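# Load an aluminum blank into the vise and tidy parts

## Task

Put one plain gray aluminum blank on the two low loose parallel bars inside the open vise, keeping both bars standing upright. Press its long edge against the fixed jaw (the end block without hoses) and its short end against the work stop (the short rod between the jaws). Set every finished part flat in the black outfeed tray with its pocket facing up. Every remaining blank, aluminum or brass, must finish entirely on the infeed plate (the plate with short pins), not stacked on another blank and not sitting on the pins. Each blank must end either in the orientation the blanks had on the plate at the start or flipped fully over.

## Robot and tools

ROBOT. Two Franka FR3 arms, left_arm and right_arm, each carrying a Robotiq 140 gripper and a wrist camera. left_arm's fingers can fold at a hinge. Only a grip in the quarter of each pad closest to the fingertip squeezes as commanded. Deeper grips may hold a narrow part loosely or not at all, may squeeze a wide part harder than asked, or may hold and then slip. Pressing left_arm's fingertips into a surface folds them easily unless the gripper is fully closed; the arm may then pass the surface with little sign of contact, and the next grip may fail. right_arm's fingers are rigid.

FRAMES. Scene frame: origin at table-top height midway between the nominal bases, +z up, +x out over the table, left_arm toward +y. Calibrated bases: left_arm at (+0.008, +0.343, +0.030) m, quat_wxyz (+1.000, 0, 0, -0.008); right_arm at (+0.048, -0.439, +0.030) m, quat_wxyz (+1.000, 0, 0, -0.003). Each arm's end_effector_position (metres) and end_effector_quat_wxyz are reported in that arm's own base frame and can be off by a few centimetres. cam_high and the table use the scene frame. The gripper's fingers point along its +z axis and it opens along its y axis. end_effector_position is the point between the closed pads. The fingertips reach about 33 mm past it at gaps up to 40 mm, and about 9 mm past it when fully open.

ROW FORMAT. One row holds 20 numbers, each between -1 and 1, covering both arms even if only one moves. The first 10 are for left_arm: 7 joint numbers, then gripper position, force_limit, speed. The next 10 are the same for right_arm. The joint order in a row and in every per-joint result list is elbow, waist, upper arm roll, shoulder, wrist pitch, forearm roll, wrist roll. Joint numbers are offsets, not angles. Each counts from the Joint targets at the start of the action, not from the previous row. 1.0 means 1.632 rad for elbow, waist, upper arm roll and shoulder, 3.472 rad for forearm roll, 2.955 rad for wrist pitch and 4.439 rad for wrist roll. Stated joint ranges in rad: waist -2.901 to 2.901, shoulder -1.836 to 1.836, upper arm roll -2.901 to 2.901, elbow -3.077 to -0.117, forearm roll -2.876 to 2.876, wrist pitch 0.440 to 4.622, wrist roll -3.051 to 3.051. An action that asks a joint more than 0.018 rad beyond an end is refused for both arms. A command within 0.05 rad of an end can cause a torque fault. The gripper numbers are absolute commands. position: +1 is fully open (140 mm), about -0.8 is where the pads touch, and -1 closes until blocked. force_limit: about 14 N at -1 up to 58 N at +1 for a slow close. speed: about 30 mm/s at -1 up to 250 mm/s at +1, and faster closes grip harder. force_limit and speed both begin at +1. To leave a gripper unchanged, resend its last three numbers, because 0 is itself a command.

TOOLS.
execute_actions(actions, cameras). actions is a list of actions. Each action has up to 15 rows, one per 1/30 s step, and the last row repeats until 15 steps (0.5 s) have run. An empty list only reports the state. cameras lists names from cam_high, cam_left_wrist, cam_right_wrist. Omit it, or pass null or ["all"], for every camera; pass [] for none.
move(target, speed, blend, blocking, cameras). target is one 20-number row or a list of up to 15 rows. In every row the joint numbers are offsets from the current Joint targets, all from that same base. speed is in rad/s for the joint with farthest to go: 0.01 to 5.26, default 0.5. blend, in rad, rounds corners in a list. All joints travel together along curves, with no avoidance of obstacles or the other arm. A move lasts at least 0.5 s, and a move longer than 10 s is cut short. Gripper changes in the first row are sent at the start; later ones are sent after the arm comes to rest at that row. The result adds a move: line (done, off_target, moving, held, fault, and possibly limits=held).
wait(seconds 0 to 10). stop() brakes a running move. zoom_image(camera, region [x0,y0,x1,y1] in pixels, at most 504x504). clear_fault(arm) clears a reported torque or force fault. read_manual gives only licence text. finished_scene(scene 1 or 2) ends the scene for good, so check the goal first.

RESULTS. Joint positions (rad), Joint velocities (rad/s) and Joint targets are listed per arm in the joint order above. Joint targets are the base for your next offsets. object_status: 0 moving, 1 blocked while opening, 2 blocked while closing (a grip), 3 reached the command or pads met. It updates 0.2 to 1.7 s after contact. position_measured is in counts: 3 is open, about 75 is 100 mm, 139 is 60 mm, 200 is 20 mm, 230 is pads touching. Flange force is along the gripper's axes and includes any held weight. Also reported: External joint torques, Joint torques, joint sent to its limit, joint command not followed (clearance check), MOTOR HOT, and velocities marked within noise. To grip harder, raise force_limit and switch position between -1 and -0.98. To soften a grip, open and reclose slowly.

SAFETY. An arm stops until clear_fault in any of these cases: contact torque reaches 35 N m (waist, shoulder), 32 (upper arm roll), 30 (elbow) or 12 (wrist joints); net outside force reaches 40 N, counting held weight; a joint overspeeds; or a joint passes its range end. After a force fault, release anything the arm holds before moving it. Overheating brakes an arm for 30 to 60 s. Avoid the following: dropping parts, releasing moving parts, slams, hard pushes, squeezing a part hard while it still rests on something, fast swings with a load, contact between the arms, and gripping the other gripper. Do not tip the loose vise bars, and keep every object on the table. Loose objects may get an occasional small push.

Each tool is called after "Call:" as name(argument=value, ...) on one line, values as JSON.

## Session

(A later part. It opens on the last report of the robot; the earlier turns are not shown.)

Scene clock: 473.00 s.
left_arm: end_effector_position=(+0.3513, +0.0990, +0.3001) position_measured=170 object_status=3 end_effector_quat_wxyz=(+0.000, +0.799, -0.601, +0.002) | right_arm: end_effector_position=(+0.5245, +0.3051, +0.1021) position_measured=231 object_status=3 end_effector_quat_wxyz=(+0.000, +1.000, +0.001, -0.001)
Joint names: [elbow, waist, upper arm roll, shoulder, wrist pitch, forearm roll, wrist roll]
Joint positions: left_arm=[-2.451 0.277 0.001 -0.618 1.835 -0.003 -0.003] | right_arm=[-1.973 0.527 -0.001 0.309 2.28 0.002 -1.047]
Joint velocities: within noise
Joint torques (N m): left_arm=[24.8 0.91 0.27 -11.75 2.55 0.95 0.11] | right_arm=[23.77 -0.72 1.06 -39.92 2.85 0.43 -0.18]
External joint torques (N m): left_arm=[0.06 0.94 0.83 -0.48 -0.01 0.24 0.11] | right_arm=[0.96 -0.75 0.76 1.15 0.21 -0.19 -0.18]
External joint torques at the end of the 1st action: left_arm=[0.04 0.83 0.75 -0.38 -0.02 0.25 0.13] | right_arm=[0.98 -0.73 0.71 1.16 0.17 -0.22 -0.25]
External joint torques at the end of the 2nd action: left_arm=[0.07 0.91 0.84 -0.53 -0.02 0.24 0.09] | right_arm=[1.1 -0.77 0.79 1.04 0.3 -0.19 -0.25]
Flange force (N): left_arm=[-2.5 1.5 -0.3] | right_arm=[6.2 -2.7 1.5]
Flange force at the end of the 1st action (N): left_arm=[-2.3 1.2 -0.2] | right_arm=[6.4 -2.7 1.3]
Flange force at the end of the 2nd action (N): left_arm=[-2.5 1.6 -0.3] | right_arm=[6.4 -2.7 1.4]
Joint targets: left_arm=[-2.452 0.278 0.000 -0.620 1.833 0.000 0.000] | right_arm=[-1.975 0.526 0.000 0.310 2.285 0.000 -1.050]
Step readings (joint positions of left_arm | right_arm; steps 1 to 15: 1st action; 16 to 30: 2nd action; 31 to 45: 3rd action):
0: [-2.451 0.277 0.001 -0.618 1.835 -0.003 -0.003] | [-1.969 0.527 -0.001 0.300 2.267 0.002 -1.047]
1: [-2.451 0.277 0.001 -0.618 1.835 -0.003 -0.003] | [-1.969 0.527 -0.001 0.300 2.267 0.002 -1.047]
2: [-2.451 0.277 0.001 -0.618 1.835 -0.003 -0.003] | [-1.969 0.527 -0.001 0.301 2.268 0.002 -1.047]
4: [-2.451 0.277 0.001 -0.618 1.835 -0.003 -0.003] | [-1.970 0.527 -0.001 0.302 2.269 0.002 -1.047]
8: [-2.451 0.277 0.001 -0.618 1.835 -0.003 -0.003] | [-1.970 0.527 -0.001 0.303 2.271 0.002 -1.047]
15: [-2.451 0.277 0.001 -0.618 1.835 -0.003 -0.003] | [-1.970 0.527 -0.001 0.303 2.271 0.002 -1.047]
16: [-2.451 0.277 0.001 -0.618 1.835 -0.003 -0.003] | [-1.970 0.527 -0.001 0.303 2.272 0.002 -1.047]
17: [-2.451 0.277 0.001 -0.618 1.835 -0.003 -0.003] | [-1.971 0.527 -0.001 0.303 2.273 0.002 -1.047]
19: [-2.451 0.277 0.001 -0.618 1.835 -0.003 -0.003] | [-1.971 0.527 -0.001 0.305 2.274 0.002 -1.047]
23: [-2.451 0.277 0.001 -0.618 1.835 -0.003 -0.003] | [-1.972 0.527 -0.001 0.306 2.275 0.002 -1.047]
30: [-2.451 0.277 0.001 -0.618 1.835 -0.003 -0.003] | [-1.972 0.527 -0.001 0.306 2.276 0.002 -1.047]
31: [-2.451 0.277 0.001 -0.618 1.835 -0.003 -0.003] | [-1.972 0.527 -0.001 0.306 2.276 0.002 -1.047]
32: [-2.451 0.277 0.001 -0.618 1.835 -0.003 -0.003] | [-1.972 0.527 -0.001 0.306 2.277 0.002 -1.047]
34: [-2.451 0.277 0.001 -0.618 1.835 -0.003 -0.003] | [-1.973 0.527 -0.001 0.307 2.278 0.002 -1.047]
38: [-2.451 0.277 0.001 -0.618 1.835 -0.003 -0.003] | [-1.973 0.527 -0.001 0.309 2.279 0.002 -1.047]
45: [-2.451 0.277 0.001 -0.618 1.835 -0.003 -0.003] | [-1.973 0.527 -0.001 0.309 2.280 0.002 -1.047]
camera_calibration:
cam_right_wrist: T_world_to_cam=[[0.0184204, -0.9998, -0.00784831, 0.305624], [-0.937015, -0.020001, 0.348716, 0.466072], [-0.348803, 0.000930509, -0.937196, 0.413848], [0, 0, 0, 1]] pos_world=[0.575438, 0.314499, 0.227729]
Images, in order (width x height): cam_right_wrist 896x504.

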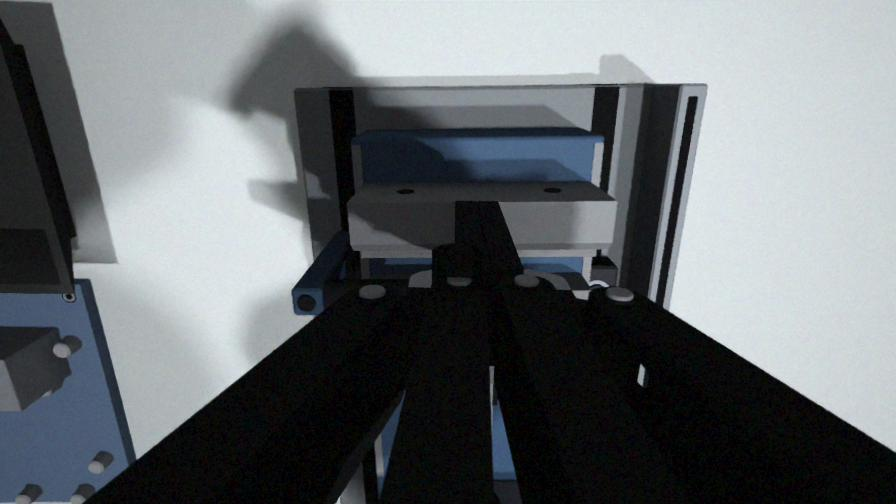

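Call:
execute_actions(actions=[[[0,0,0,0,0,0,0,-0.325,-1,-0.8,-0.00096,0,0,0.00171,0.00148,0,0,-1,-1,-0.6]],[[0,0,0,0,0,0,0,-0.325,-1,-0.8,-0.00096,0,0,0.00171,0.00148,0,0,-1,-1,-0.6]],[[0,0,0,0,0,0,0,-0.325,-1,-0.8,-0.00096,0,0,0.00171,0.00148,0,0,-1,-1,-0.6]],[[0,0,0,0,0,0,0,-0.325,-1,-0.8,-0.00096,0,0,0.00171,0.00148,0,0,-1,-1,-0.6]]], cameras=[])

Scene clock: 477.40 s.
left_arm: end_effector_position=(+0.3512, +0.0990, +0.3001) position_measured=170 object_status=3 end_effector_quat_wxyz=(+0.001, +0.799, -0.601, +0.002) | right_arm: end_effector_position=(+0.5246, +0.3052, +0.0980) position_measured=231 object_status=3 end_effector_quat_wxyz=(+0.000, +1.000, +0.001, -0.001)
Joint names: [elbow, waist, upper arm roll, shoulder, wrist pitch, forearm roll, wrist roll]
Joint positions: left_arm=[-2.451 0.277 0.001 -0.618 1.835 -0.003 -0.003] | right_arm=[-1.977 0.527 -0.001 0.314 2.291 0.002 -1.047]
Joint velocities: within noise
Joint torques (N m): left_arm=[24.86 0.92 0.25 -11.71 2.56 0.96 0.12] | right_arm=[22.17 -0.67 0.95 -36.24 3.83 0.42 -0.17]
External joint torques (N m): left_arm=[0.16 0.94 0.78 -0.49 0 0.25 0.12] | right_arm=[-0.48 -0.48 0.84 4.85 1.2 -0.2 -0.17]
External joint torques at the end of the 1st action: left_arm=[0.21 0.99 0.85 -0.56 0.02 0.25 0.12] | right_arm=[1.05 -0.84 0.7 1.09 0.26 -0.19 -0.24]
External joint torques at the end of the 2nd action: left_arm=[0.04 0.93 0.91 -0.36 -0.02 0.26 0.09] | right_arm=[1.08 -0.72 0.79 1 0.18 -0.19 -0.22]
External joint torques at the end of the 3rd action: left_arm=[0.1 0.85 0.74 -0.48 -0.01 0.25 0.09] | right_arm=[0.21 -0.61 0.83 3.18 0.64 -0.21 -0.18]
Flange force (N): left_arm=[-2.5 1.2 -0.5] | right_arm=[8.3 -4.4 10.1]
Flange force at the end of the 1st action (N): left_arm=[-2.6 1.3 -0.6] | right_arm=[6.4 -2.6 1.5]
Flange force at the end of the 2nd action (N): left_arm=[-2.6 1.1 -0.2] | right_arm=[6.3 -2.7 1.2]
Flange force at the end of the 3rd action (N): left_arm=[-2.3 1.4 -0.4] | right_arm=[7.6 -3.8 6.0]
Joint targets: left_arm=[-2.452 0.278 0.000 -0.620 1.833 0.000 0.000] | right_arm=[-1.981 0.526 0.000 0.321 2.302 0.000 -1.050]
Step readings (joint positions of left_arm | right_arm; steps 1 to 15: 1st action; 16 to 30: 2nd action; 31 to 45: 3rd action; 46 to 60: 4th action):
0: [-2.451 0.277 0.001 -0.618 1.835 -0.003 -0.003] | [-1.974 0.527 -0.001 0.309 2.281 0.002 -1.047]
1: [-2.451 0.277 0.001 -0.618 1.835 -0.003 -0.003] | [-1.974 0.527 -0.001 0.309 2.281 0.002 -1.047]
2: [-2.451 0.277 0.001 -0.618 1.835 -0.003 -0.003] | [-1.974 0.527 -0.001 0.309 2.282 0.002 -1.047]
4: [-2.451 0.277 0.001 -0.618 1.835 -0.003 -0.003] | [-1.974 0.527 -0.001 0.310 2.283 0.002 -1.047]
8: [-2.451 0.277 0.001 -0.618 1.835 -0.003 -0.003] | [-1.975 0.527 -0.001 0.311 2.284 0.002 -1.047]
15: [-2.451 0.277 0.001 -0.618 1.835 -0.003 -0.003] | [-1.975 0.527 -0.001 0.311 2.285 0.002 -1.047]
16: [-2.451 0.277 0.001 -0.618 1.835 -0.003 -0.003] | [-1.975 0.527 -0.001 0.312 2.285 0.002 -1.047]
17: [-2.451 0.277 0.001 -0.618 1.835 -0.003 -0.003] | [-1.975 0.527 -0.001 0.312 2.286 0.002 -1.047]
19: [-2.451 0.277 0.001 -0.618 1.835 -0.003 -0.003] | [-1.976 0.527 -0.001 0.313 2.287 0.002 -1.047]
23: [-2.451 0.277 0.001 -0.618 1.835 -0.003 -0.003] | [-1.977 0.527 -0.001 0.314 2.288 0.002 -1.047]
30: [-2.451 0.277 0.001 -0.618 1.835 -0.003 -0.003] | [-1.977 0.527 -0.001 0.314 2.289 0.002 -1.047]
31: [-2.451 0.277 0.001 -0.618 1.835 -0.003 -0.003] | [-1.977 0.527 -0.001 0.314 2.289 0.002 -1.047]
32: [-2.451 0.277 0.001 -0.618 1.835 -0.003 -0.003] | [-1.977 0.527 -0.001 0.315 2.290 0.002 -1.047]
34: [-2.451 0.277 0.001 -0.618 1.835 -0.003 -0.003] | [-1.977 0.527 -0.001 0.315 2.290 0.002 -1.047]
38: [-2.451 0.277 0.001 -0.618 1.835 -0.003 -0.003] | [-1.977 0.527 -0.001 0.315 2.290 0.002 -1.047]
45: [-2.451 0.277 0.001 -0.618 1.835 -0.003 -0.003] | [-1.977 0.527 -0.001 0.315 2.290 0.002 -1.047]
46: [-2.451 0.277 0.001 -0.618 1.835 -0.003 -0.003] | [-1.977 0.527 -0.001 0.315 2.290 0.002 -1.047]
47: [-2.451 0.277 0.001 -0.618 1.835 -0.003 -0.003] | [-1.977 0.527 -0.001 0.315 2.290 0.002 -1.047]
49: [-2.451 0.277 0.001 -0.618 1.835 -0.003 -0.003] | [-1.977 0.527 -0.001 0.314 2.291 0.002 -1.047]
53: [-2.451 0.277 0.001 -0.618 1.835 -0.003 -0.003] | [-1.977 0.527 -0.001 0.314 2.291 0.002 -1.047]
60: [-2.451 0.277 0.001 -0.618 1.835 -0.003 -0.003] | [-1.977 0.527 -0.001 0.314 2.291 0.002 -1.047]
No camera images: "cameras" was empty.

Call:
move(target=[[0,0,0,0,0,0,0,-0.325,-1,-0.8,0.0177,0,0,-0.0314,-0.0271,0,0,-1,-1,-0.6],[0,0,0,0,0,0,0,-0.325,-1,-0.8,-0.0568,0.0104,0,-0.0585,-0.0009,0,0.0036,-1,-1,-0.6]], speed=[0.2,0.2], cameras=["cam_right_wrist"])

Call:
zoom_image(camera="cam_right_wrist", region=[300, 80, 620, 300])

Scene clock: 493.27 s.
left_arm: end_effector_position=(+0.3512, +0.0990, +0.3000) position_measured=170 object_status=3 end_effector_quat_wxyz=(+0.001, +0.799, -0.601, +0.002) | right_arm: end_effector_position=(+0.4968, +0.2983, +0.1092) position_measured=231 object_status=3 end_effector_quat_wxyz=(+0.001, +1.000, +0.003, -0.002)
Joint names: [elbow, waist, upper arm roll, shoulder, wrist pitch, forearm roll, wrist roll]
Joint positions: left_arm=[-2.451 0.277 0.001 -0.618 1.835 -0.003 -0.003] | right_arm=[-2.072 0.541 -0.001 0.227 2.295 0.002 -1.038]
Joint velocities: left_arm=[within noise] | right_arm=[-0.002 0.001 0.001 0 0.004 0 0]
Joint torques (N m): left_arm=[24.86 0.9 0.2 -11.71 2.57 0.95 0.1] | right_arm=[23.64 0.09 1.02 -38.17 2.79 0.41 0.09]
External joint torques (N m): left_arm=[0.25 0.89 0.73 -0.65 0.02 0.24 0.1] | right_arm=[1.14 0.1 0.82 -0.06 0.19 -0.21 0.09]
Flange force (N): left_arm=[-2.3 1.5 -0.7] | right_arm=[3.0 -2.8 -0.5]
Joint targets: left_arm=[-2.452 0.278 0.000 -0.620 1.833 0.000 0.000] | right_arm=[-2.074 0.543 0.000 0.226 2.300 0.000 -1.034]
move: done
camera_calibration:
cam_right_wrist: T_world_to_cam=[[0.0232809, -0.999708, -0.00649116, 0.296753], [-0.935995, -0.0240774, 0.351188, 0.437926], [-0.351242, -0.00210027, -0.936282, 0.412913], [0, 0, 0, 1]] pos_world=[0.54802, 0.308078, 0.234735]
Images, in order (width x height): cam_right_wrist 896x504.

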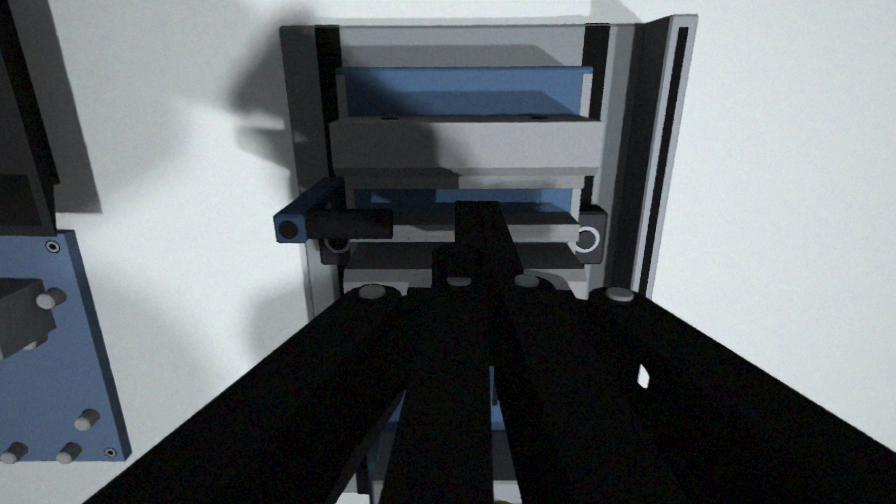

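Scaled by 1.575 from the camera's 896x504 image, which has a finer 1280x720 frame.

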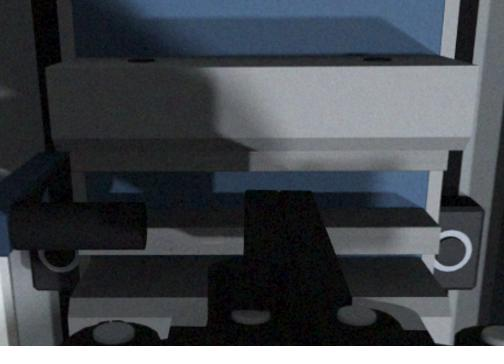

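Call:
move(target=[[0,0,0,0,0,0,0,-0.325,-1,-0.8,-0.0004,-0.0022,0,0.0118,0.0067,0,-0.0008,-1,-1,-0.6],[0,0,0,0,0,0,0,-0.325,-1,-0.8,-0.0039,-0.0022,0,0.0218,0.0142,0,-0.0008,-1,-1,-0.6]], speed=[0.08,0.05], cameras=["cam_right_wrist"])

Call:
execute_actions(actions=[[[0,0,0,0,0,0,0,-0.325,-1,-0.8,-0.0007,0,0,0.00201,0.0015,0,0,-1,-1,-0.6]],[[0,0,0,0,0,0,0,-0.325,-1,-0.8,-0.0007,0,0,0.00201,0.0015,0,0,-1,-1,-0.6]],[[0,0,0,0,0,0,0,-0.325,-1,-0.8,-0.0007,0,0,0.00201,0.0015,0,0,-1,-1,-0.6]]], cameras=[])

Scene clock: 509.87 s.
left_arm: end_effector_position=(+0.3512, +0.0990, +0.3000) position_measured=170 object_status=3 end_effector_quat_wxyz=(+0.001, +0.799, -0.601, +0.002) | right_arm: end_effector_position=(+0.4988, +0.2992, +0.0909) position_measured=231 object_status=3 end_effector_quat_wxyz=(+0.000, +1.000, +0.002, -0.001)
Joint names: [elbow, waist, upper arm roll, shoulder, wrist pitch, forearm roll, wrist roll]
Joint positions: left_arm=[-2.451 0.277 0.001 -0.618 1.835 -0.003 -0.003] | right_arm=[-2.079 0.541 -0.001 0.26 2.337 0.002 -1.037]
Joint velocities: left_arm=[within noise] | right_arm=[0 0.001 0 0.001 0.004 0.001 0.001]
Joint torques (N m): left_arm=[24.82 0.88 0.27 -11.67 2.57 0.96 0.13] | right_arm=[23.3 -0.73 0.94 -37.95 2.85 0.39 -0.07]
External joint torques (N m): left_arm=[0.19 0.9 0.81 -0.63 0.02 0.26 0.13] | right_arm=[1.06 -0.74 0.69 1.02 0.21 -0.2 -0.07]
Flange force (N): left_arm=[-2.5 1.6 -0.5] | right_arm=[5.8 -2.8 1.5]
Joint targets: left_arm=[-2.452 0.278 0.000 -0.620 1.833 0.000 0.000] | right_arm=[-2.080 0.539 0.000 0.261 2.341 0.000 -1.038]
move: done
camera_calibration:
cam_right_wrist: T_world_to_cam=[[0.0219357, -0.999731, -0.00754287, 0.298378], [-0.936768, -0.0231887, 0.349181, 0.446622], [-0.349262, -0.000593594, -0.937025, 0.395114], [0, 0, 0, 1]] pos_world=[0.549835, 0.308889, 0.21653]
Images, in order (width x height): cam_right_wrist 896x504.

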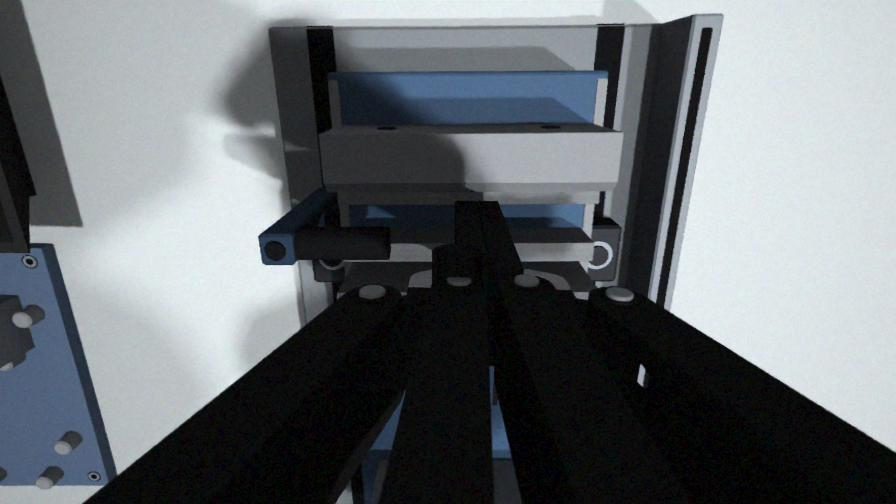

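Scene clock: 511.57 s.
left_arm: end_effector_position=(+0.3511, +0.0990, +0.3000) position_measured=170 object_status=3 end_effector_quat_wxyz=(+0.001, +0.799, -0.601, +0.002) | right_arm: end_effector_position=(+0.4991, +0.2994, +0.0851) position_measured=231 object_status=3 end_effector_quat_wxyz=(+0.000, +1.000, +0.002, -0.001)
Joint names: [elbow, waist, upper arm roll, shoulder, wrist pitch, forearm roll, wrist roll]
Joint positions: left_arm=[-2.451 0.277 0.001 -0.618 1.835 -0.003 -0.003] | right_arm=[-2.082 0.541 -0.001 0.27 2.35 0.002 -1.037]
Joint velocities: within noise
Joint torques (N m): left_arm=[24.86 0.87 0.25 -11.66 2.58 0.95 0.09] | right_arm=[23.13 -0.72 1.02 -37.94 2.84 0.38 -0.06]
External joint torques (N m): left_arm=[0.12 0.88 0.79 -0.39 0.02 0.25 0.09] | right_arm=[1.09 -0.58 0.9 1.05 0.2 -0.2 -0.06]
External joint torques at the end of the 1st action: left_arm=[0.2 0.86 0.82 -0.44 0.02 0.26 0.11] | right_arm=[1.04 -0.61 0.93 1.04 0.29 -0.19 -0.06]
External joint torques at the end of the 2nd action: left_arm=[0.2 0.88 0.82 -0.5 0.02 0.24 0.11] | right_arm=[1.06 -0.77 0.73 1.08 0.31 -0.2 -0.05]
Flange force (N): left_arm=[-2.3 1.0 -0.3] | right_arm=[5.8 -3.2 1.6]
Flange force at the end of the 1st action (N): left_arm=[-2.4 1.0 -0.5] | right_arm=[5.6 -3.0 1.7]
Flange force at the end of the 2nd action (N): left_arm=[-2.4 1.2 -0.5] | right_arm=[5.9 -2.9 1.8]
Joint targets: left_arm=[-2.452 0.278 0.000 -0.620 1.833 0.000 0.000] | right_arm=[-2.084 0.539 0.000 0.271 2.355 0.000 -1.038]
Step readings (joint positions of left_arm | right_arm; steps 1 to 15: 1st action; 16 to 30: 2nd action; 31 to 45: 3rd action):
0: [-2.451 0.277 0.001 -0.618 1.835 -0.003 -0.003] | [-2.079 0.541 -0.001 0.260 2.337 0.002 -1.037]
1: [-2.451 0.277 0.001 -0.618 1.835 -0.003 -0.003] | [-2.079 0.541 -0.001 0.260 2.337 0.002 -1.037]
2: [-2.451 0.277 0.001 -0.618 1.835 -0.003 -0.003] | [-2.079 0.541 -0.001 0.261 2.338 0.002 -1.037]
4: [-2.451 0.277 0.001 -0.618 1.835 -0.003 -0.003] | [-2.079 0.541 -0.001 0.262 2.339 0.002 -1.037]
8: [-2.451 0.277 0.001 -0.618 1.835 -0.003 -0.003] | [-2.080 0.541 -0.001 0.263 2.340 0.002 -1.037]
15: [-2.451 0.277 0.001 -0.618 1.835 -0.003 -0.003] | [-2.080 0.541 -0.001 0.263 2.341 0.002 -1.037]
16: [-2.451 0.277 0.001 -0.618 1.835 -0.003 -0.003] | [-2.080 0.541 -0.001 0.263 2.342 0.002 -1.037]
17: [-2.451 0.277 0.001 -0.618 1.835 -0.003 -0.003] | [-2.080 0.541 -0.001 0.264 2.343 0.002 -1.037]
19: [-2.451 0.277 0.001 -0.618 1.835 -0.003 -0.003] | [-2.080 0.541 -0.001 0.265 2.344 0.002 -1.037]
23: [-2.451 0.277 0.001 -0.618 1.835 -0.003 -0.003] | [-2.081 0.541 -0.001 0.266 2.345 0.002 -1.037]
30: [-2.451 0.277 0.001 -0.618 1.835 -0.003 -0.003] | [-2.081 0.541 -0.001 0.266 2.346 0.002 -1.037]
31: [-2.451 0.277 0.001 -0.618 1.835 -0.003 -0.003] | [-2.081 0.541 -0.001 0.267 2.346 0.002 -1.037]
32: [-2.451 0.277 0.001 -0.618 1.835 -0.003 -0.003] | [-2.081 0.541 -0.001 0.267 2.347 0.002 -1.037]
34: [-2.451 0.277 0.001 -0.618 1.835 -0.003 -0.003] | [-2.082 0.541 -0.001 0.268 2.348 0.002 -1.037]
38: [-2.451 0.277 0.001 -0.618 1.835 -0.003 -0.003] | [-2.082 0.541 -0.001 0.270 2.349 0.002 -1.037]
45: [-2.451 0.277 0.001 -0.618 1.835 -0.003 -0.003] | [-2.082 0.541 -0.001 0.270 2.350 0.002 -1.037]
No camera images: "cameras" was empty.

Call:
execute_actions(actions=[[[0,0,0,0,0,0,0,-0.325,-1,-0.8,-0.0007,0,0,0.00201,0.0015,0,0,-1,-1,-0.6]],[[0,0,0,0,0,0,0,-0.325,-1,-0.8,-0.0007,0,0,0.00201,0.0015,0,0,-1,-1,-0.6]],[[0,0,0,0,0,0,0,-0.325,-1,-0.8,-0.0007,0,0,0.00201,0.0015,0,0,-1,-1,-0.6]]], cameras=[])

Scene clock: 516.17 s.
left_arm: end_effector_position=(+0.3511, +0.0990, +0.3000) position_measured=170 object_status=3 end_effector_quat_wxyz=(+0.001, +0.799, -0.601, +0.002) | right_arm: end_effector_position=(+0.4993, +0.2994, +0.0820) position_measured=231 object_status=3 end_effector_quat_wxyz=(+0.000, +1.000, +0.002, -0.001)
Joint names: [elbow, waist, upper arm roll, shoulder, wrist pitch, forearm roll, wrist roll]
Joint positions: left_arm=[-2.451 0.277 0.001 -0.618 1.834 -0.003 -0.003] | right_arm=[-2.084 0.541 -0.001 0.275 2.358 0.002 -1.037]
Joint velocities: within noise
Joint torques (N m): left_arm=[24.87 0.86 0.29 -11.63 2.59 0.95 0.07] | right_arm=[21.89 -0.71 1.05 -34.82 3.63 0.39 -0.09]
External joint torques (N m): left_arm=[0.12 0.92 0.89 -0.36 0.03 0.25 0.07] | right_arm=[-0.14 -0.62 0.88 4.37 0.98 -0.19 -0.09]
External joint torques at the end of the 1st action: left_arm=[0.22 0.88 0.82 -0.58 0.02 0.25 0.12] | right_arm=[1 -0.67 0.86 1.06 0.28 -0.21 -0.13]
External joint torques at the end of the 2nd action: left_arm=[0.16 0.8 0.8 -0.39 0.01 0.25 0.14] | right_arm=[0.61 -0.8 0.68 2.4 0.45 -0.22 -0.09]
Flange force (N): left_arm=[-2.5 0.9 -0.3] | right_arm=[8.3 -4.5 9.5]
Flange force at the end of the 1st action (N): left_arm=[-2.4 1.4 -0.6] | right_arm=[5.6 -2.7 1.8]
Flange force at the end of the 2nd action (N): left_arm=[-2.4 0.9 -0.4] | right_arm=[7.2 -3.5 4.7]
Joint targets: left_arm=[-2.452 0.278 0.000 -0.620 1.833 0.000 0.000] | right_arm=[-2.087 0.539 0.000 0.281 2.368 0.000 -1.038]
Step readings (joint positions of left_arm | right_arm; steps 1 to 15: 1st action; 16 to 30: 2nd action; 31 to 45: 3rd action):
0: [-2.451 0.277 0.001 -0.618 1.834 -0.003 -0.003] | [-2.082 0.541 -0.001 0.270 2.351 0.002 -1.037]
1: [-2.451 0.277 0.001 -0.618 1.834 -0.003 -0.003] | [-2.082 0.541 -0.001 0.270 2.351 0.002 -1.037]
2: [-2.451 0.277 0.001 -0.618 1.834 -0.003 -0.003] | [-2.083 0.541 -0.001 0.270 2.352 0.002 -1.037]
4: [-2.451 0.277 0.001 -0.618 1.834 -0.003 -0.003] | [-2.083 0.541 -0.001 0.272 2.353 0.002 -1.037]
8: [-2.451 0.277 0.001 -0.618 1.834 -0.003 -0.003] | [-2.083 0.541 -0.001 0.273 2.354 0.002 -1.037]
15: [-2.451 0.277 0.001 -0.618 1.834 -0.003 -0.003] | [-2.083 0.541 -0.001 0.273 2.355 0.002 -1.037]
16: [-2.451 0.277 0.001 -0.618 1.834 -0.003 -0.003] | [-2.083 0.541 -0.001 0.273 2.355 0.002 -1.037]
17: [-2.451 0.277 0.001 -0.618 1.834 -0.003 -0.003] | [-2.083 0.541 -0.001 0.274 2.356 0.002 -1.037]
19: [-2.451 0.277 0.001 -0.618 1.834 -0.003 -0.003] | [-2.084 0.541 -0.001 0.275 2.357 0.002 -1.037]
23: [-2.451 0.277 0.001 -0.618 1.834 -0.003 -0.003] | [-2.084 0.541 -0.001 0.275 2.358 0.002 -1.037]
30: [-2.451 0.277 0.001 -0.618 1.834 -0.003 -0.003] | [-2.084 0.541 -0.001 0.275 2.358 0.002 -1.037]
31: [-2.451 0.277 0.001 -0.618 1.834 -0.003 -0.003] | [-2.084 0.541 -0.001 0.275 2.358 0.002 -1.037]
32: [-2.451 0.277 0.001 -0.618 1.834 -0.003 -0.003] | [-2.084 0.541 -0.001 0.275 2.358 0.002 -1.037]
34: [-2.451 0.277 0.001 -0.618 1.834 -0.003 -0.003] | [-2.084 0.541 -0.001 0.275 2.358 0.002 -1.037]
38: [-2.451 0.277 0.001 -0.618 1.834 -0.003 -0.003] | [-2.084 0.541 -0.001 0.275 2.358 0.002 -1.037]
45: [-2.451 0.277 0.001 -0.618 1.834 -0.003 -0.003] | [-2.084 0.541 -0.001 0.275 2.358 0.002 -1.037]
No camera images: "cameras" was empty.

Call:
move(target=[[0,0,0,0,0,0,0,-0.325,-1,-0.8,0.0076,0,0,-0.0219,-0.0163,0,0,-1,-1,-0.6],[0,0,0,0,0,0,0,-0.325,-1,-0.8,0.0407,0,0,-0.0729,-0.0627,0,0,-1,-1,-0.6],[0,0,0,0,0,0,0,-0.325,-1,-0.8,0.4123,0.2300,0,0.1940,-0.1206,0,0.4341,-0.08,-1,-0.6]], speed=[0.1,0.3,1.0], blend=[0.0,0.05,0])

Scene clock: 549.17 s.
left_arm: end_effector_position=(+0.3511, +0.0989, +0.3000) position_measured=170 object_status=3 end_effector_quat_wxyz=(+0.001, +0.799, -0.601, +0.002) | right_arm: end_effector_position=(+0.4368, +0.5691, +0.1406) position_measured=139 object_status=0 end_effector_quat_wxyz=(-0.002, +0.717, -0.697, -0.001)
Joint names: [elbow, waist, upper arm roll, shoulder, wrist pitch, forearm roll, wrist roll]
Joint positions: left_arm=[-2.451 0.277 0.001 -0.618 1.834 -0.003 -0.003] | right_arm=[-1.416 0.915 0.001 0.596 2.016 0.002 0.886]
Joint velocities: within noise
Joint torques (N m): left_arm=[24.89 0.85 0.28 -11.64 2.58 0.95 0.11] | right_arm=[26.11 -0.23 1.35 -49.5 2.21 0.49 0.09]
External joint torques (N m): left_arm=[0.1 0.85 0.81 -0.31 0.02 0.24 0.11] | right_arm=[1.71 -0.44 0.7 1.01 -0.27 -0.21 0.09]
Flange force (N): left_arm=[-2.4 0.8 -0.3] | right_arm=[-11.3 -9.4 -1.7]
Joint targets: left_arm=[-2.452 0.278 0.000 -0.620 1.833 0.000 0.000] | right_arm=[-1.414 0.915 0.000 0.598 2.012 0.000 0.889]
move: done
camera_calibration:
cam_left_wrist: T_world_to_cam=[[-0.960911, -0.276859, -0.000260712, 0.371862], [-0.260928, 0.905302, 0.335179, -0.0904083], [-0.0925612, 0.322145, -0.942154, 0.426182], [0, 0, 0, 1]] pos_world=[0.373184, 0.0475075, 0.431929]
cam_right_wrist: T_world_to_cam=[[-0.998941, -0.0453186, -0.00795411, 0.472759], [-0.0452276, 0.93537, 0.350767, -0.557794], [-0.00845625, 0.350756, -0.936429, 0.0712471], [0, 0, 0, 1]] pos_world=[0.447633, 0.518178, 0.266134]

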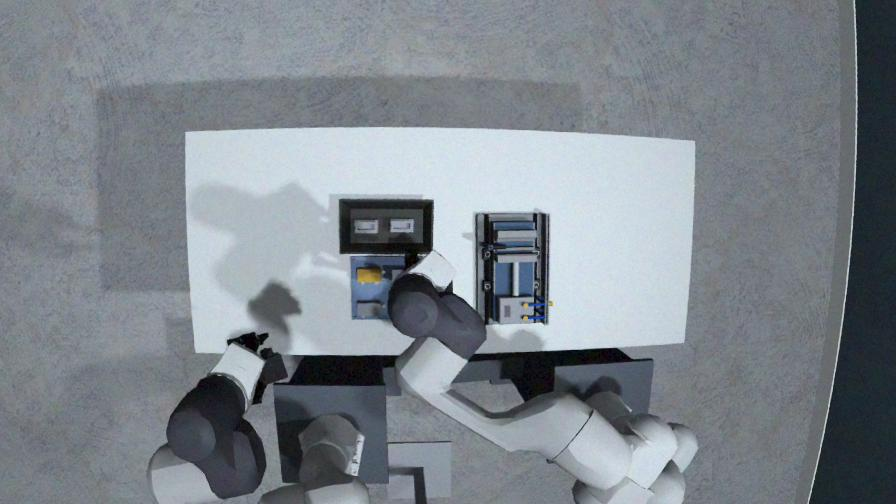

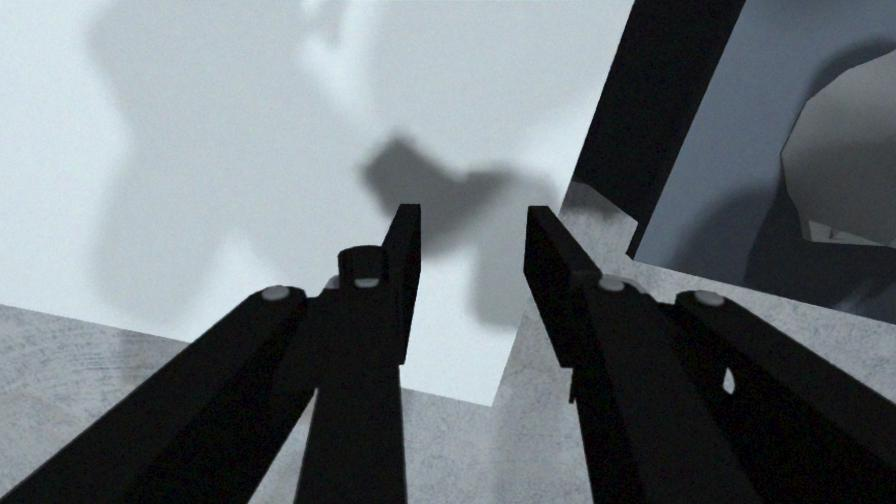

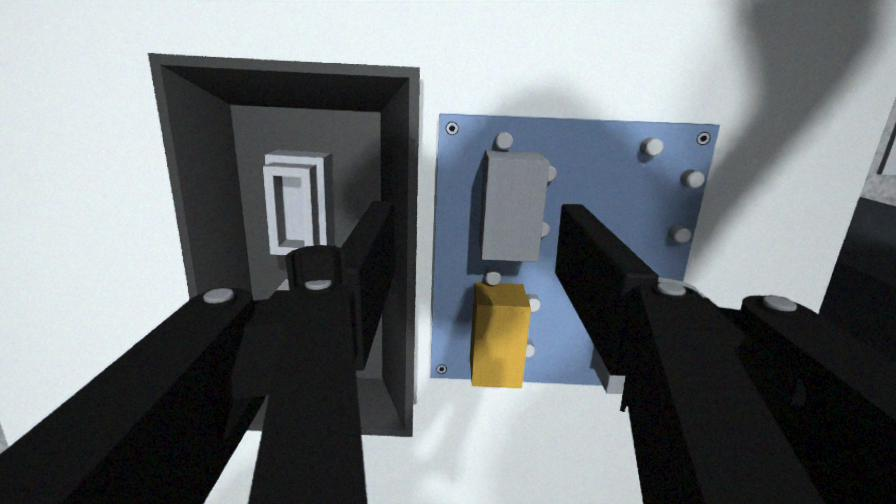

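Call:
zoom_image(camera="cam_right_wrist", region=[430, 110, 600, 290])

Scaled by 2.800 from the camera's 896x504 image, which has a finer 1280x720 frame.

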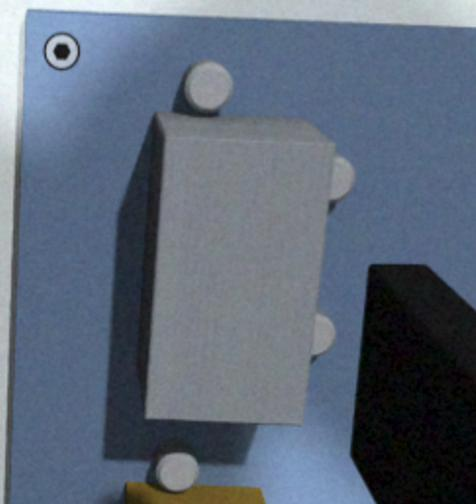

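Call:
move(target=[[0,0,0,0,0,0,0,-0.325,-1,-0.8,-0.0414,0.0271,0,0.0139,0.0306,0,0.0124,-1,-1,-0.5],[0,0,0,0,0,0,0,-0.325,-1,-0.8,-0.0561,0.0271,0,0.0445,0.0556,0,0.0124,-1,-1,-0.5]], speed=[0.15,0.1], cameras=["cam_right_wrist"])

Call:
zoom_image(camera="cam_right_wrist", region=[400, 110, 600, 310])

Scene clock: 582.97 s.
left_arm: end_effector_position=(+0.3511, +0.0989, +0.3000) position_measured=170 object_status=3 end_effector_quat_wxyz=(+0.001, +0.799, -0.601, +0.002) | right_arm: end_effector_position=(+0.4082, +0.5816, +0.0603) position_measured=232 object_status=3 end_effector_quat_wxyz=(+0.002, +0.713, -0.701, -0.001)
Joint names: [elbow, waist, upper arm roll, shoulder, wrist pitch, forearm roll, wrist roll]
Joint positions: left_arm=[-2.451 0.277 0.001 -0.618 1.834 -0.003 -0.003] | right_arm=[-1.505 0.958 0 0.67 2.171 0.002 0.941]
Joint velocities: left_arm=[within noise] | right_arm=[0.001 0 0 0.001 0.005 0 0.001]
Joint torques (N m): left_arm=[24.87 0.85 0.28 -11.63 2.6 0.96 0.11] | right_arm=[24.95 -0.28 1.42 -50.7 2.69 0.43 0.13]
External joint torques (N m): left_arm=[0.17 0.8 0.75 -0.39 0.04 0.25 0.11] | right_arm=[1.43 -0.39 0.79 0.65 0.23 -0.2 0.13]
Flange force (N): left_arm=[-2.3 0.9 -0.4] | right_arm=[-7.8 -5.8 0.6]
Joint targets: left_arm=[-2.452 0.278 0.000 -0.620 1.833 0.000 0.000] | right_arm=[-1.506 0.959 0.000 0.670 2.176 0.000 0.944]
move: done
camera_calibration:
cam_right_wrist: T_world_to_cam=[[-0.999444, -0.033162, -0.00348916, 0.436971], [-0.0323309, 0.938115, 0.344812, -0.549118], [-0.00816141, 0.344733, -0.938665, -0.00495242], [0, 0, 0, 1]] pos_world=[0.418935, 0.531334, 0.186218]
Images, in order (width x height): cam_right_wrist 896x504.

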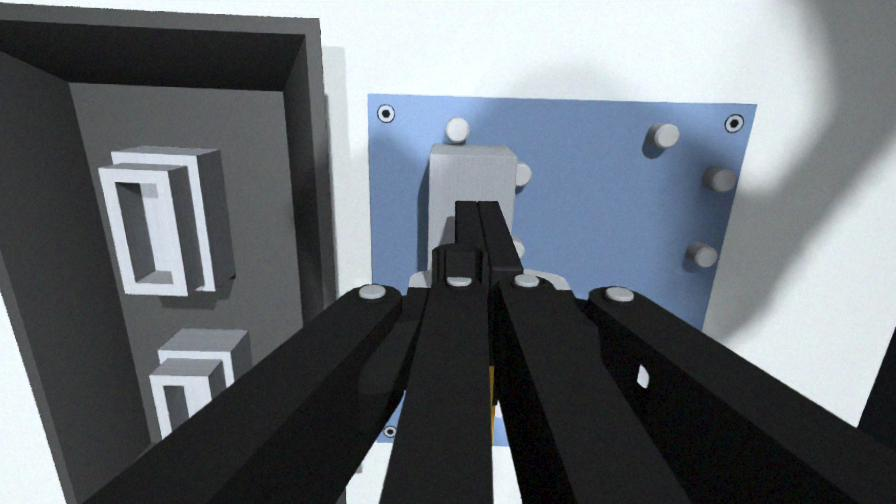

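Scaled by 2.520 from the camera's 896x504 image, which has a finer 1280x720 frame.

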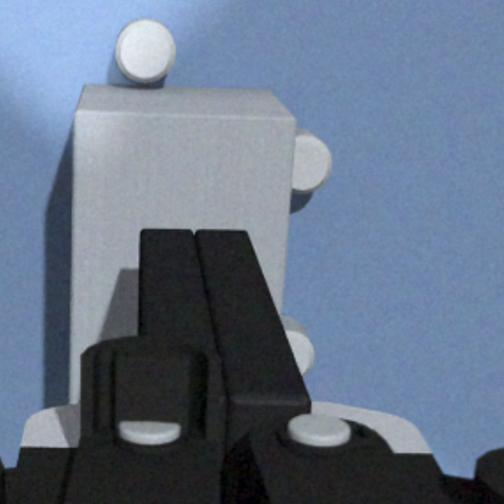

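Call:
move(target=[0,0,0,0,0,0,0,-0.325,-1,-0.8,-0.0019,0,0,0.0089,0.0060,0,0,-1,-1,-0.5], speed=0.05, cameras=[])

Call:
execute_actions(actions=[[[0,0,0,0,0,0,0,-0.325,-1,-0.8,-0.00029,0,0,0.00181,0.00116,0,0,-1,-1,-0.5]],[[0,0,0,0,0,0,0,-0.325,-1,-0.8,-0.00029,0,0,0.00181,0.00116,0,0,-1,-1,-0.5]],[[0,0,0,0,0,0,0,-0.325,-1,-0.8,-0.00029,0,0,0.00181,0.00116,0,0,-1,-1,-0.5]]], cameras=[])

Scene clock: 592.80 s.
left_arm: end_effector_position=(+0.3511, +0.0989, +0.3000) position_measured=170 object_status=3 end_effector_quat_wxyz=(+0.001, +0.799, -0.601, +0.002) | right_arm: end_effector_position=(+0.4086, +0.5821, +0.0509) position_measured=232 object_status=3 end_effector_quat_wxyz=(+0.001, +0.712, -0.702, -0.001)
Joint names: [elbow, waist, upper arm roll, shoulder, wrist pitch, forearm roll, wrist roll]
Joint positions: left_arm=[-2.451 0.277 0.001 -0.618 1.834 -0.003 -0.003] | right_arm=[-1.508 0.958 0 0.684 2.189 0.002 0.941]
Joint velocities: left_arm=[within noise] | right_arm=[0 -0.001 -0.001 -0.001 0.005 0.001 0.001]
Joint torques (N m): left_arm=[24.85 0.83 0.27 -11.62 2.6 0.95 0.12] | right_arm=[24.58 -0.21 1.39 -50.61 2.66 0.43 0.13]
External joint torques (N m): left_arm=[0.1 0.84 0.8 -0.34 0.04 0.24 0.12] | right_arm=[1.22 -0.02 0.99 0.86 0.2 -0.19 0.13]
Flange force (N): left_arm=[-2.4 0.9 -0.2] | right_arm=[-7.7 -5.1 1.1]
Joint targets: left_arm=[-2.452 0.278 0.000 -0.620 1.833 0.000 0.000] | right_arm=[-1.509 0.959 0.000 0.685 2.194 0.000 0.944]
move: done
No camera images: "cameras" was empty.

Scene clock: 594.50 s.
left_arm: end_effector_position=(+0.3511, +0.0989, +0.3000) position_measured=170 object_status=3 end_effector_quat_wxyz=(+0.001, +0.799, -0.601, +0.002) | right_arm: end_effector_position=(+0.4089, +0.5825, +0.0458) position_measured=232 object_status=3 end_effector_quat_wxyz=(+0.001, +0.712, -0.702, -0.001)
Joint names: [elbow, waist, upper arm roll, shoulder, wrist pitch, forearm roll, wrist roll]
Joint positions: left_arm=[-2.451 0.277 0.001 -0.618 1.834 -0.003 -0.003] | right_arm=[-1.509 0.958 0 0.692 2.199 0.002 0.941]
Joint velocities: within noise
Joint torques (N m): left_arm=[24.89 0.86 0.25 -11.6 2.61 0.96 0.1] | right_arm=[24.3 -0.3 1.28 -49.63 2.81 0.44 0.1]
External joint torques (N m): left_arm=[0.22 0.85 0.77 -0.46 0.06 0.25 0.1] | right_arm=[0.92 -0.24 0.76 2.12 0.33 -0.18 0.1]
External joint torques at the end of the 1st action: left_arm=[0.28 0.93 0.86 -0.43 0.07 0.26 0.11] | right_arm=[1.1 -0.42 0.67 1.21 0.23 -0.22 0.1]
External joint torques at the end of the 2nd action: left_arm=[0.11 0.84 0.77 -0.37 0.03 0.25 0.07] | right_arm=[1.09 -0.43 0.75 1.16 0.21 -0.21 0.06]
Flange force (N): left_arm=[-2.3 0.9 -0.5] | right_arm=[-9.1 -6.6 3.4]
Flange force at the end of the 1st action (N): left_arm=[-2.6 0.7 -0.6] | right_arm=[-7.6 -5.8 1.8]
Flange force at the end of the 2nd action (N): left_arm=[-2.3 0.9 -0.3] | right_arm=[-7.5 -5.7 1.7]
Joint targets: left_arm=[-2.452 0.278 0.000 -0.620 1.833 0.000 0.000] | right_arm=[-1.510 0.959 0.000 0.694 2.204 0.000 0.944]
Step readings (joint positions of left_arm | right_arm; steps 1 to 15: 1st action; 16 to 30: 2nd action; 31 to 45: 3rd action):
0: [-2.451 0.277 0.001 -0.618 1.834 -0.003 -0.003] | [-1.508 0.958 0.000 0.684 2.189 0.002 0.941]
1: [-2.451 0.277 0.001 -0.618 1.834 -0.003 -0.003] | [-1.508 0.958 0.000 0.684 2.189 0.002 0.941]
2: [-2.451 0.277 0.001 -0.618 1.834 -0.003 -0.003] | [-1.508 0.958 0.000 0.684 2.190 0.002 0.941]
4: [-2.451 0.277 0.001 -0.618 1.834 -0.003 -0.003] | [-1.508 0.958 0.000 0.685 2.191 0.002 0.941]
8: [-2.451 0.277 0.001 -0.618 1.834 -0.003 -0.003] | [-1.508 0.958 0.000 0.686 2.192 0.002 0.941]
15: [-2.451 0.277 0.001 -0.618 1.834 -0.003 -0.003] | [-1.508 0.958 0.000 0.686 2.193 0.002 0.941]
16: [-2.451 0.277 0.001 -0.618 1.834 -0.003 -0.003] | [-1.508 0.958 0.000 0.686 2.193 0.002 0.941]
17: [-2.451 0.277 0.001 -0.618 1.834 -0.003 -0.003] | [-1.508 0.958 0.000 0.687 2.194 0.002 0.941]
19: [-2.451 0.277 0.001 -0.618 1.834 -0.003 -0.003] | [-1.508 0.958 0.000 0.688 2.195 0.002 0.941]
23: [-2.451 0.277 0.001 -0.618 1.834 -0.003 -0.003] | [-1.508 0.958 0.000 0.689 2.195 0.002 0.941]
30: [-2.451 0.277 0.001 -0.618 1.834 -0.003 -0.003] | [-1.508 0.958 0.000 0.689 2.196 0.002 0.941]
31: [-2.451 0.277 0.001 -0.618 1.834 -0.003 -0.003] | [-1.508 0.958 0.000 0.689 2.196 0.002 0.941]
32: [-2.451 0.277 0.001 -0.618 1.834 -0.003 -0.003] | [-1.508 0.958 0.000 0.690 2.197 0.002 0.941]
34: [-2.451 0.277 0.001 -0.618 1.834 -0.003 -0.003] | [-1.508 0.958 0.000 0.691 2.198 0.002 0.941]
38: [-2.451 0.277 0.001 -0.618 1.834 -0.003 -0.003] | [-1.509 0.958 0.000 0.692 2.199 0.002 0.941]
45: [-2.451 0.277 0.001 -0.618 1.834 -0.003 -0.003] | [-1.509 0.958 0.000 0.692 2.199 0.002 0.941]
No camera images: "cameras" was empty.

Call:
move(target=[[0,0,0,0,0,0,0,-0.325,-1,-0.8,0.0123,0.0003,0,-0.0185,-0.0170,0,0,-1,-1,-0.5],[0,0,0,0,0,0,0,-0.325,-1,-0.8,0.0123,0.0003,0,-0.0185,-0.0170,0,0,-0.08,-1,-0.5],[0,0,0,0,0,0,0,-0.325,-1,-0.8,0.0046,0.0003,0,0.0142,0.0053,0,0,-0.08,-1,-0.5],[0,0,0,0,0,0,0,-0.325,-1,-0.8,0.0046,0.0003,0,0.0142,0.0053,0,0,-1,-1,-1]], speed=[0.1,0.2,0.1,0.1], cameras=["cam_right_wrist"])

Scene clock: 609.47 s.
left_arm: end_effector_position=(+0.3510, +0.0989, +0.3000) position_measured=170 object_status=3 end_effector_quat_wxyz=(+0.001, +0.799, -0.601, +0.002) | right_arm: end_effector_position=(+0.4095, +0.5834, +0.0324) position_measured=180 object_status=0 end_effector_quat_wxyz=(+0.002, +0.712, -0.702, -0.001)
Joint names: [elbow, waist, upper arm roll, shoulder, wrist pitch, forearm roll, wrist roll]
Joint positions: left_arm=[-2.451 0.277 0.001 -0.618 1.834 -0.003 -0.003] | right_arm=[-1.502 0.958 0 0.717 2.216 0.002 0.941]
Joint velocities: within noise
Joint torques (N m): left_arm=[24.88 0.83 0.3 -11.6 2.61 0.97 0.1] | right_arm=[24.49 0 1.59 -51.18 2.62 0.39 0.16]
External joint torques (N m): left_arm=[0.12 0.86 0.85 -0.3 0.05 0.26 0.1] | right_arm=[1.33 -0.01 1.03 0.85 0.16 -0.22 0.16]
Flange force (N): left_arm=[-2.5 0.7 -0.2] | right_arm=[-8.3 -5.4 1.3]
Joint targets: left_arm=[-2.452 0.278 0.000 -0.620 1.833 0.000 0.000] | right_arm=[-1.503 0.959 0.000 0.717 2.220 0.000 0.944]
move: done
camera_calibration:
cam_right_wrist: T_world_to_cam=[[-0.999466, -0.0324195, -0.00409687, 0.437845], [-0.0318382, 0.937889, 0.345473, -0.54118], [-0.00735763, 0.345419, -0.93842, -0.0326473], [0, 0, 0, 1]] pos_world=[0.42014, 0.533038, 0.15812]
Images, in order (width x height): cam_right_wrist 896x504.

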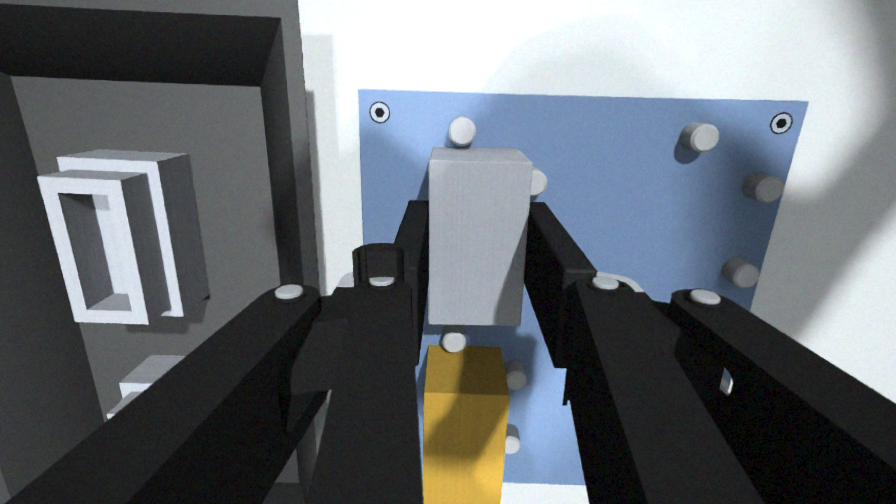

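Call:
wait(seconds=0.3, cameras=[])

Scene clock: 611.03 s.
left_arm: end_effector_position=(+0.3510, +0.0989, +0.3000) position_measured=170 object_status=3 end_effector_quat_wxyz=(+0.001, +0.799, -0.601, +0.002) | right_arm: end_effector_position=(+0.4095, +0.5834, +0.0324) position_measured=180 object_status=2 end_effector_quat_wxyz=(+0.002, +0.712, -0.702, -0.001)
Joint names: [elbow, waist, upper arm roll, shoulder, wrist pitch, forearm roll, wrist roll]
Joint positions: left_arm=[-2.451 0.277 0.001 -0.618 1.834 -0.003 -0.003] | right_arm=[-1.502 0.958 0 0.717 2.216 0.002 0.941]
Joint velocities: within noise
Joint torques (N m): left_arm=[24.85 0.86 0.24 -11.63 2.6 0.96 0.14] | right_arm=[24.48 0.01 1.6 -51.06 2.64 0.4 0.07]
External joint torques (N m): left_arm=[0.25 0.89 0.79 -0.52 0.06 0.26 0.14] | right_arm=[1.25 -0.05 0.98 1.12 0.16 -0.21 0.07]
Flange force (N): left_arm=[-2.5 1.1 -0.6] | right_arm=[-8.5 -5.8 1.7]
Joint targets: left_arm=[-2.452 0.278 0.000 -0.620 1.833 0.000 0.000] | right_arm=[-1.503 0.959 0.000 0.717 2.220 0.000 0.944]
Tool commands: left_gripper/position=-0.325 left_gripper/force_limit=-1.0 left_gripper/speed=-0.8 right_gripper/position=-1.0 right_gripper/force_limit=-1.0 right_gripper/speed=-1.0
wait: 0.30 s; at rest from the start
No camera images: "cameras" was empty.

Call:
move(target=[[0,0,0,0,0,0,0,-0.325,-1,-0.8,0.0053,0,0,-0.0244,-0.0164,0,0,-1,-1,-1],[0,0,0,0,0,0,0,-0.325,-1,-0.8,0.0518,0,0,-0.0846,-0.0753,0,0,-1,-1,-1],[0,0,0,0,0,0,0,-0.325,-1,-0.8,-0.3335,-0.2638,0,-0.3520,-0.0102,0,-0.0993,-1,-1,-1]], speed=[0.1,0.25,0.4], blend=[0.02,0.05,0])

Call:
zoom_image(camera="cam_right_wrist", region=[340, 60, 600, 340])

Scene clock: 636.53 s.
left_arm: end_effector_position=(+0.3510, +0.0989, +0.3000) position_measured=170 object_status=3 end_effector_quat_wxyz=(+0.001, +0.799, -0.601, +0.002) | right_arm: end_effector_position=(+0.4948, +0.2888, +0.1578) position_measured=180 object_status=2 end_effector_quat_wxyz=(+0.004, +0.713, -0.701, -0.002)
Joint names: [elbow, waist, upper arm roll, shoulder, wrist pitch, forearm roll, wrist roll]
Joint positions: left_arm=[-2.451 0.277 0.001 -0.618 1.834 -0.003 -0.003] | right_arm=[-2.047 0.53 -0.002 0.146 2.184 0.002 0.508]
Joint velocities: left_arm=[within noise] | right_arm=[-0.001 0 0.001 -0.001 0 0.001 -0.007]
Joint torques (N m): left_arm=[24.88 0.82 0.25 -11.6 2.6 0.94 0.13] | right_arm=[25.42 -0.41 1.19 -37.47 2.87 0.39 -0.16]
External joint torques (N m): left_arm=[0.11 0.83 0.79 -0.36 0.04 0.23 0.13] | right_arm=[2.05 -0.34 1.15 -1.16 0.38 -0.21 -0.17]
Flange force (N): left_arm=[-2.4 0.9 -0.2] | right_arm=[-2.2 -3.5 -2.9]
Joint targets: left_arm=[-2.452 0.278 0.000 -0.620 1.833 0.000 0.000] | right_arm=[-2.047 0.529 0.000 0.142 2.190 0.000 0.504]
move: done
camera_calibration:
cam_left_wrist: T_world_to_cam=[[-0.960924, -0.276811, -0.000112159, 0.371704], [-0.260841, 0.905349, 0.335119, -0.090443], [-0.092663, 0.322053, -0.942176, 0.426225], [0, 0, 0, 1]] pos_world=[0.373084, 0.0475073, 0.43193]
cam_right_wrist: T_world_to_cam=[[-0.99939, -0.0349038, 0.000799477, 0.513899], [-0.0324968, 0.938352, 0.344149, -0.30517], [-0.0127623, 0.343913, -0.938915, 0.190648], [0, 0, 0, 1]] pos_world=[0.506101, 0.238728, 0.283616]

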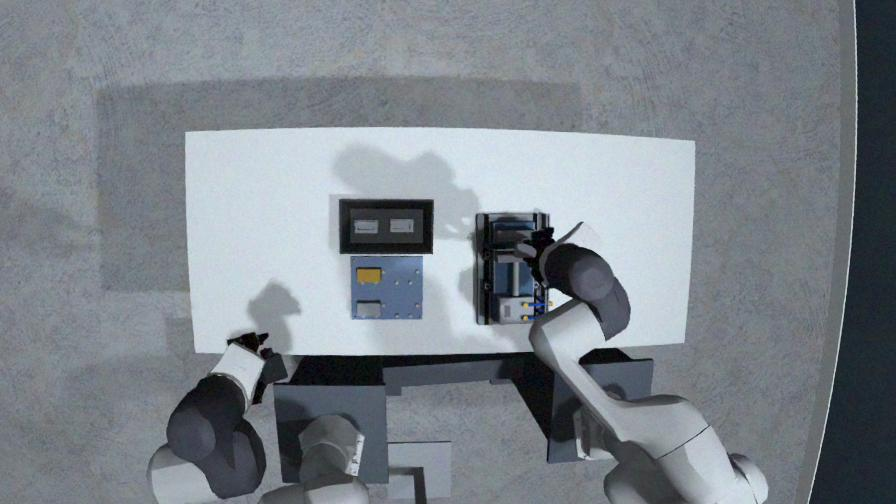

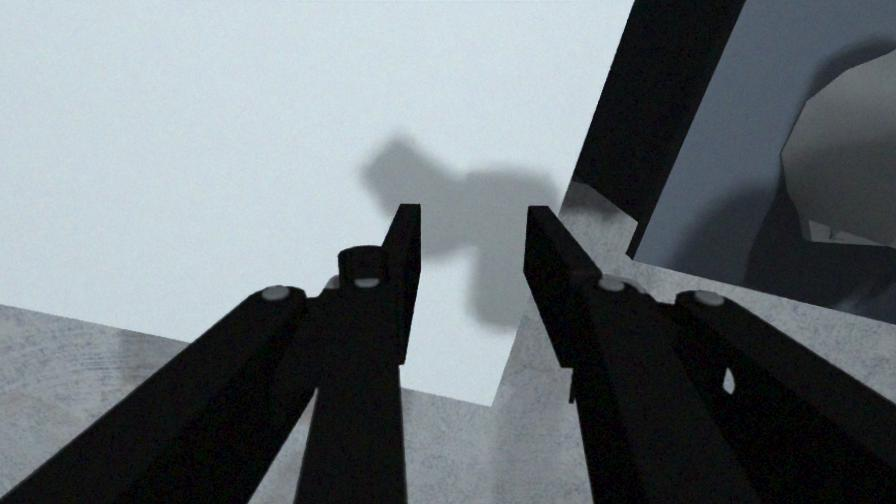

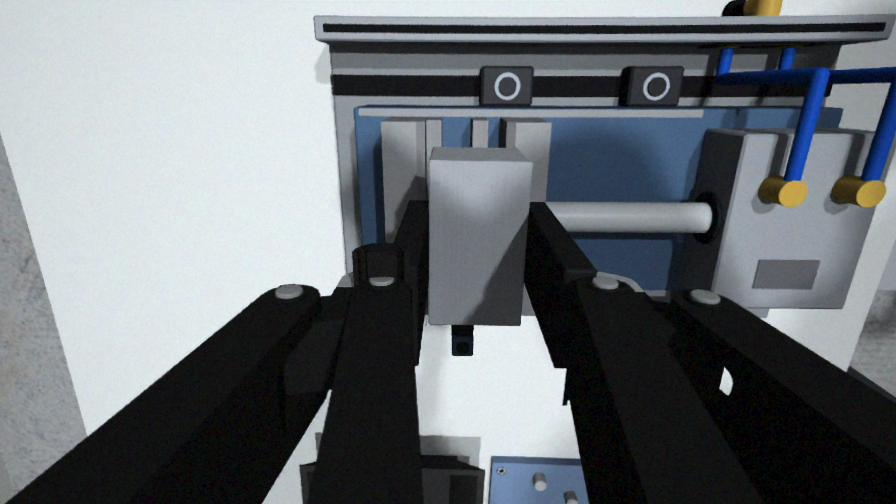

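Scaled by 1.800 from the camera's 896x504 image, which has a finer 1280x720 frame.

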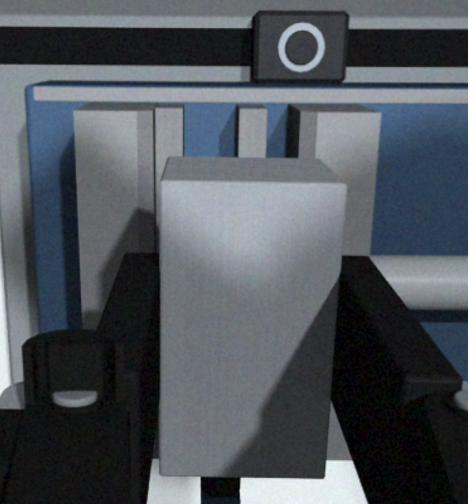

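Call:
zoom_image(camera="cam_right_wrist", region=[400, 100, 560, 220])

Scaled by 3.150 from the camera's 896x504 image, which has a finer 1280x720 frame.

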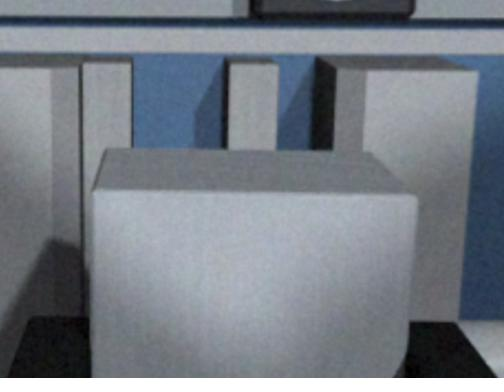

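Call:
move(target=[0,0,0,0,0,0,0,-0.325,-1,-0.8,-0.0178,-0.0014,0,0.0327,0.0275,0,-0.0010,-1,-1,-1], speed=0.1, cameras=["cam_right_wrist"])

Call:
zoom_image(camera="cam_right_wrist", region=[390, 90, 570, 230])

Scene clock: 660.90 s.
left_arm: end_effector_position=(+0.3510, +0.0989, +0.3000) position_measured=170 object_status=3 end_effector_quat_wxyz=(+0.001, +0.799, -0.601, +0.002) | right_arm: end_effector_position=(+0.4965, +0.2889, +0.1224) position_measured=180 object_status=2 end_effector_quat_wxyz=(+0.004, +0.715, -0.699, -0.002)
Joint names: [elbow, waist, upper arm roll, shoulder, wrist pitch, forearm roll, wrist roll]
Joint positions: left_arm=[-2.451 0.277 0.001 -0.618 1.834 -0.003 -0.003] | right_arm=[-2.076 0.528 -0.002 0.197 2.265 0.002 0.502]
Joint velocities: left_arm=[within noise] | right_arm=[0 -0.001 0 -0.001 0.003 0 0]
Joint torques (N m): left_arm=[24.9 0.85 0.24 -11.6 2.6 0.96 0.13] | right_arm=[24.89 -0.81 1.13 -37.78 2.88 0.38 -0.21]
External joint torques (N m): left_arm=[0.23 0.88 0.78 -0.4 0.05 0.26 0.13] | right_arm=[2.2 -0.87 0.92 -0.44 0.39 -0.19 -0.21]
Flange force (N): left_arm=[-2.4 0.7 -0.5] | right_arm=[-2.7 -6.3 -1.7]
Joint targets: left_arm=[-2.452 0.278 0.000 -0.620 1.833 0.000 0.000] | right_arm=[-2.076 0.527 0.000 0.196 2.271 0.000 0.499]
move: done
camera_calibration:
cam_right_wrist: T_world_to_cam=[[-0.999217, -0.0395513, 0.000734575, 0.516857], [-0.0368849, 0.938242, 0.344007, -0.290728], [-0.0142951, 0.343711, -0.938967, 0.158241], [0, 0, 0, 1]] pos_world=[0.507991, 0.238827, 0.248216]
Images, in order (width x height): cam_right_wrist 896x504.

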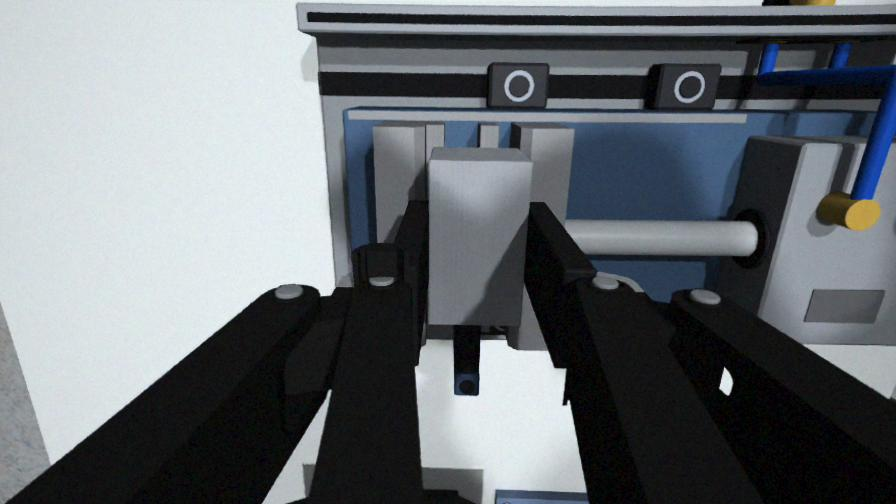

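Scaled by 2.800 from the camera's 896x504 image, which has a finer 1280x720 frame.

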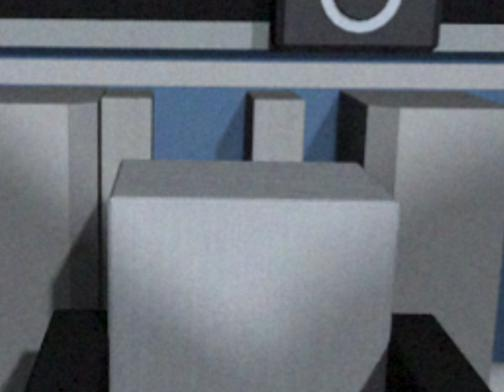

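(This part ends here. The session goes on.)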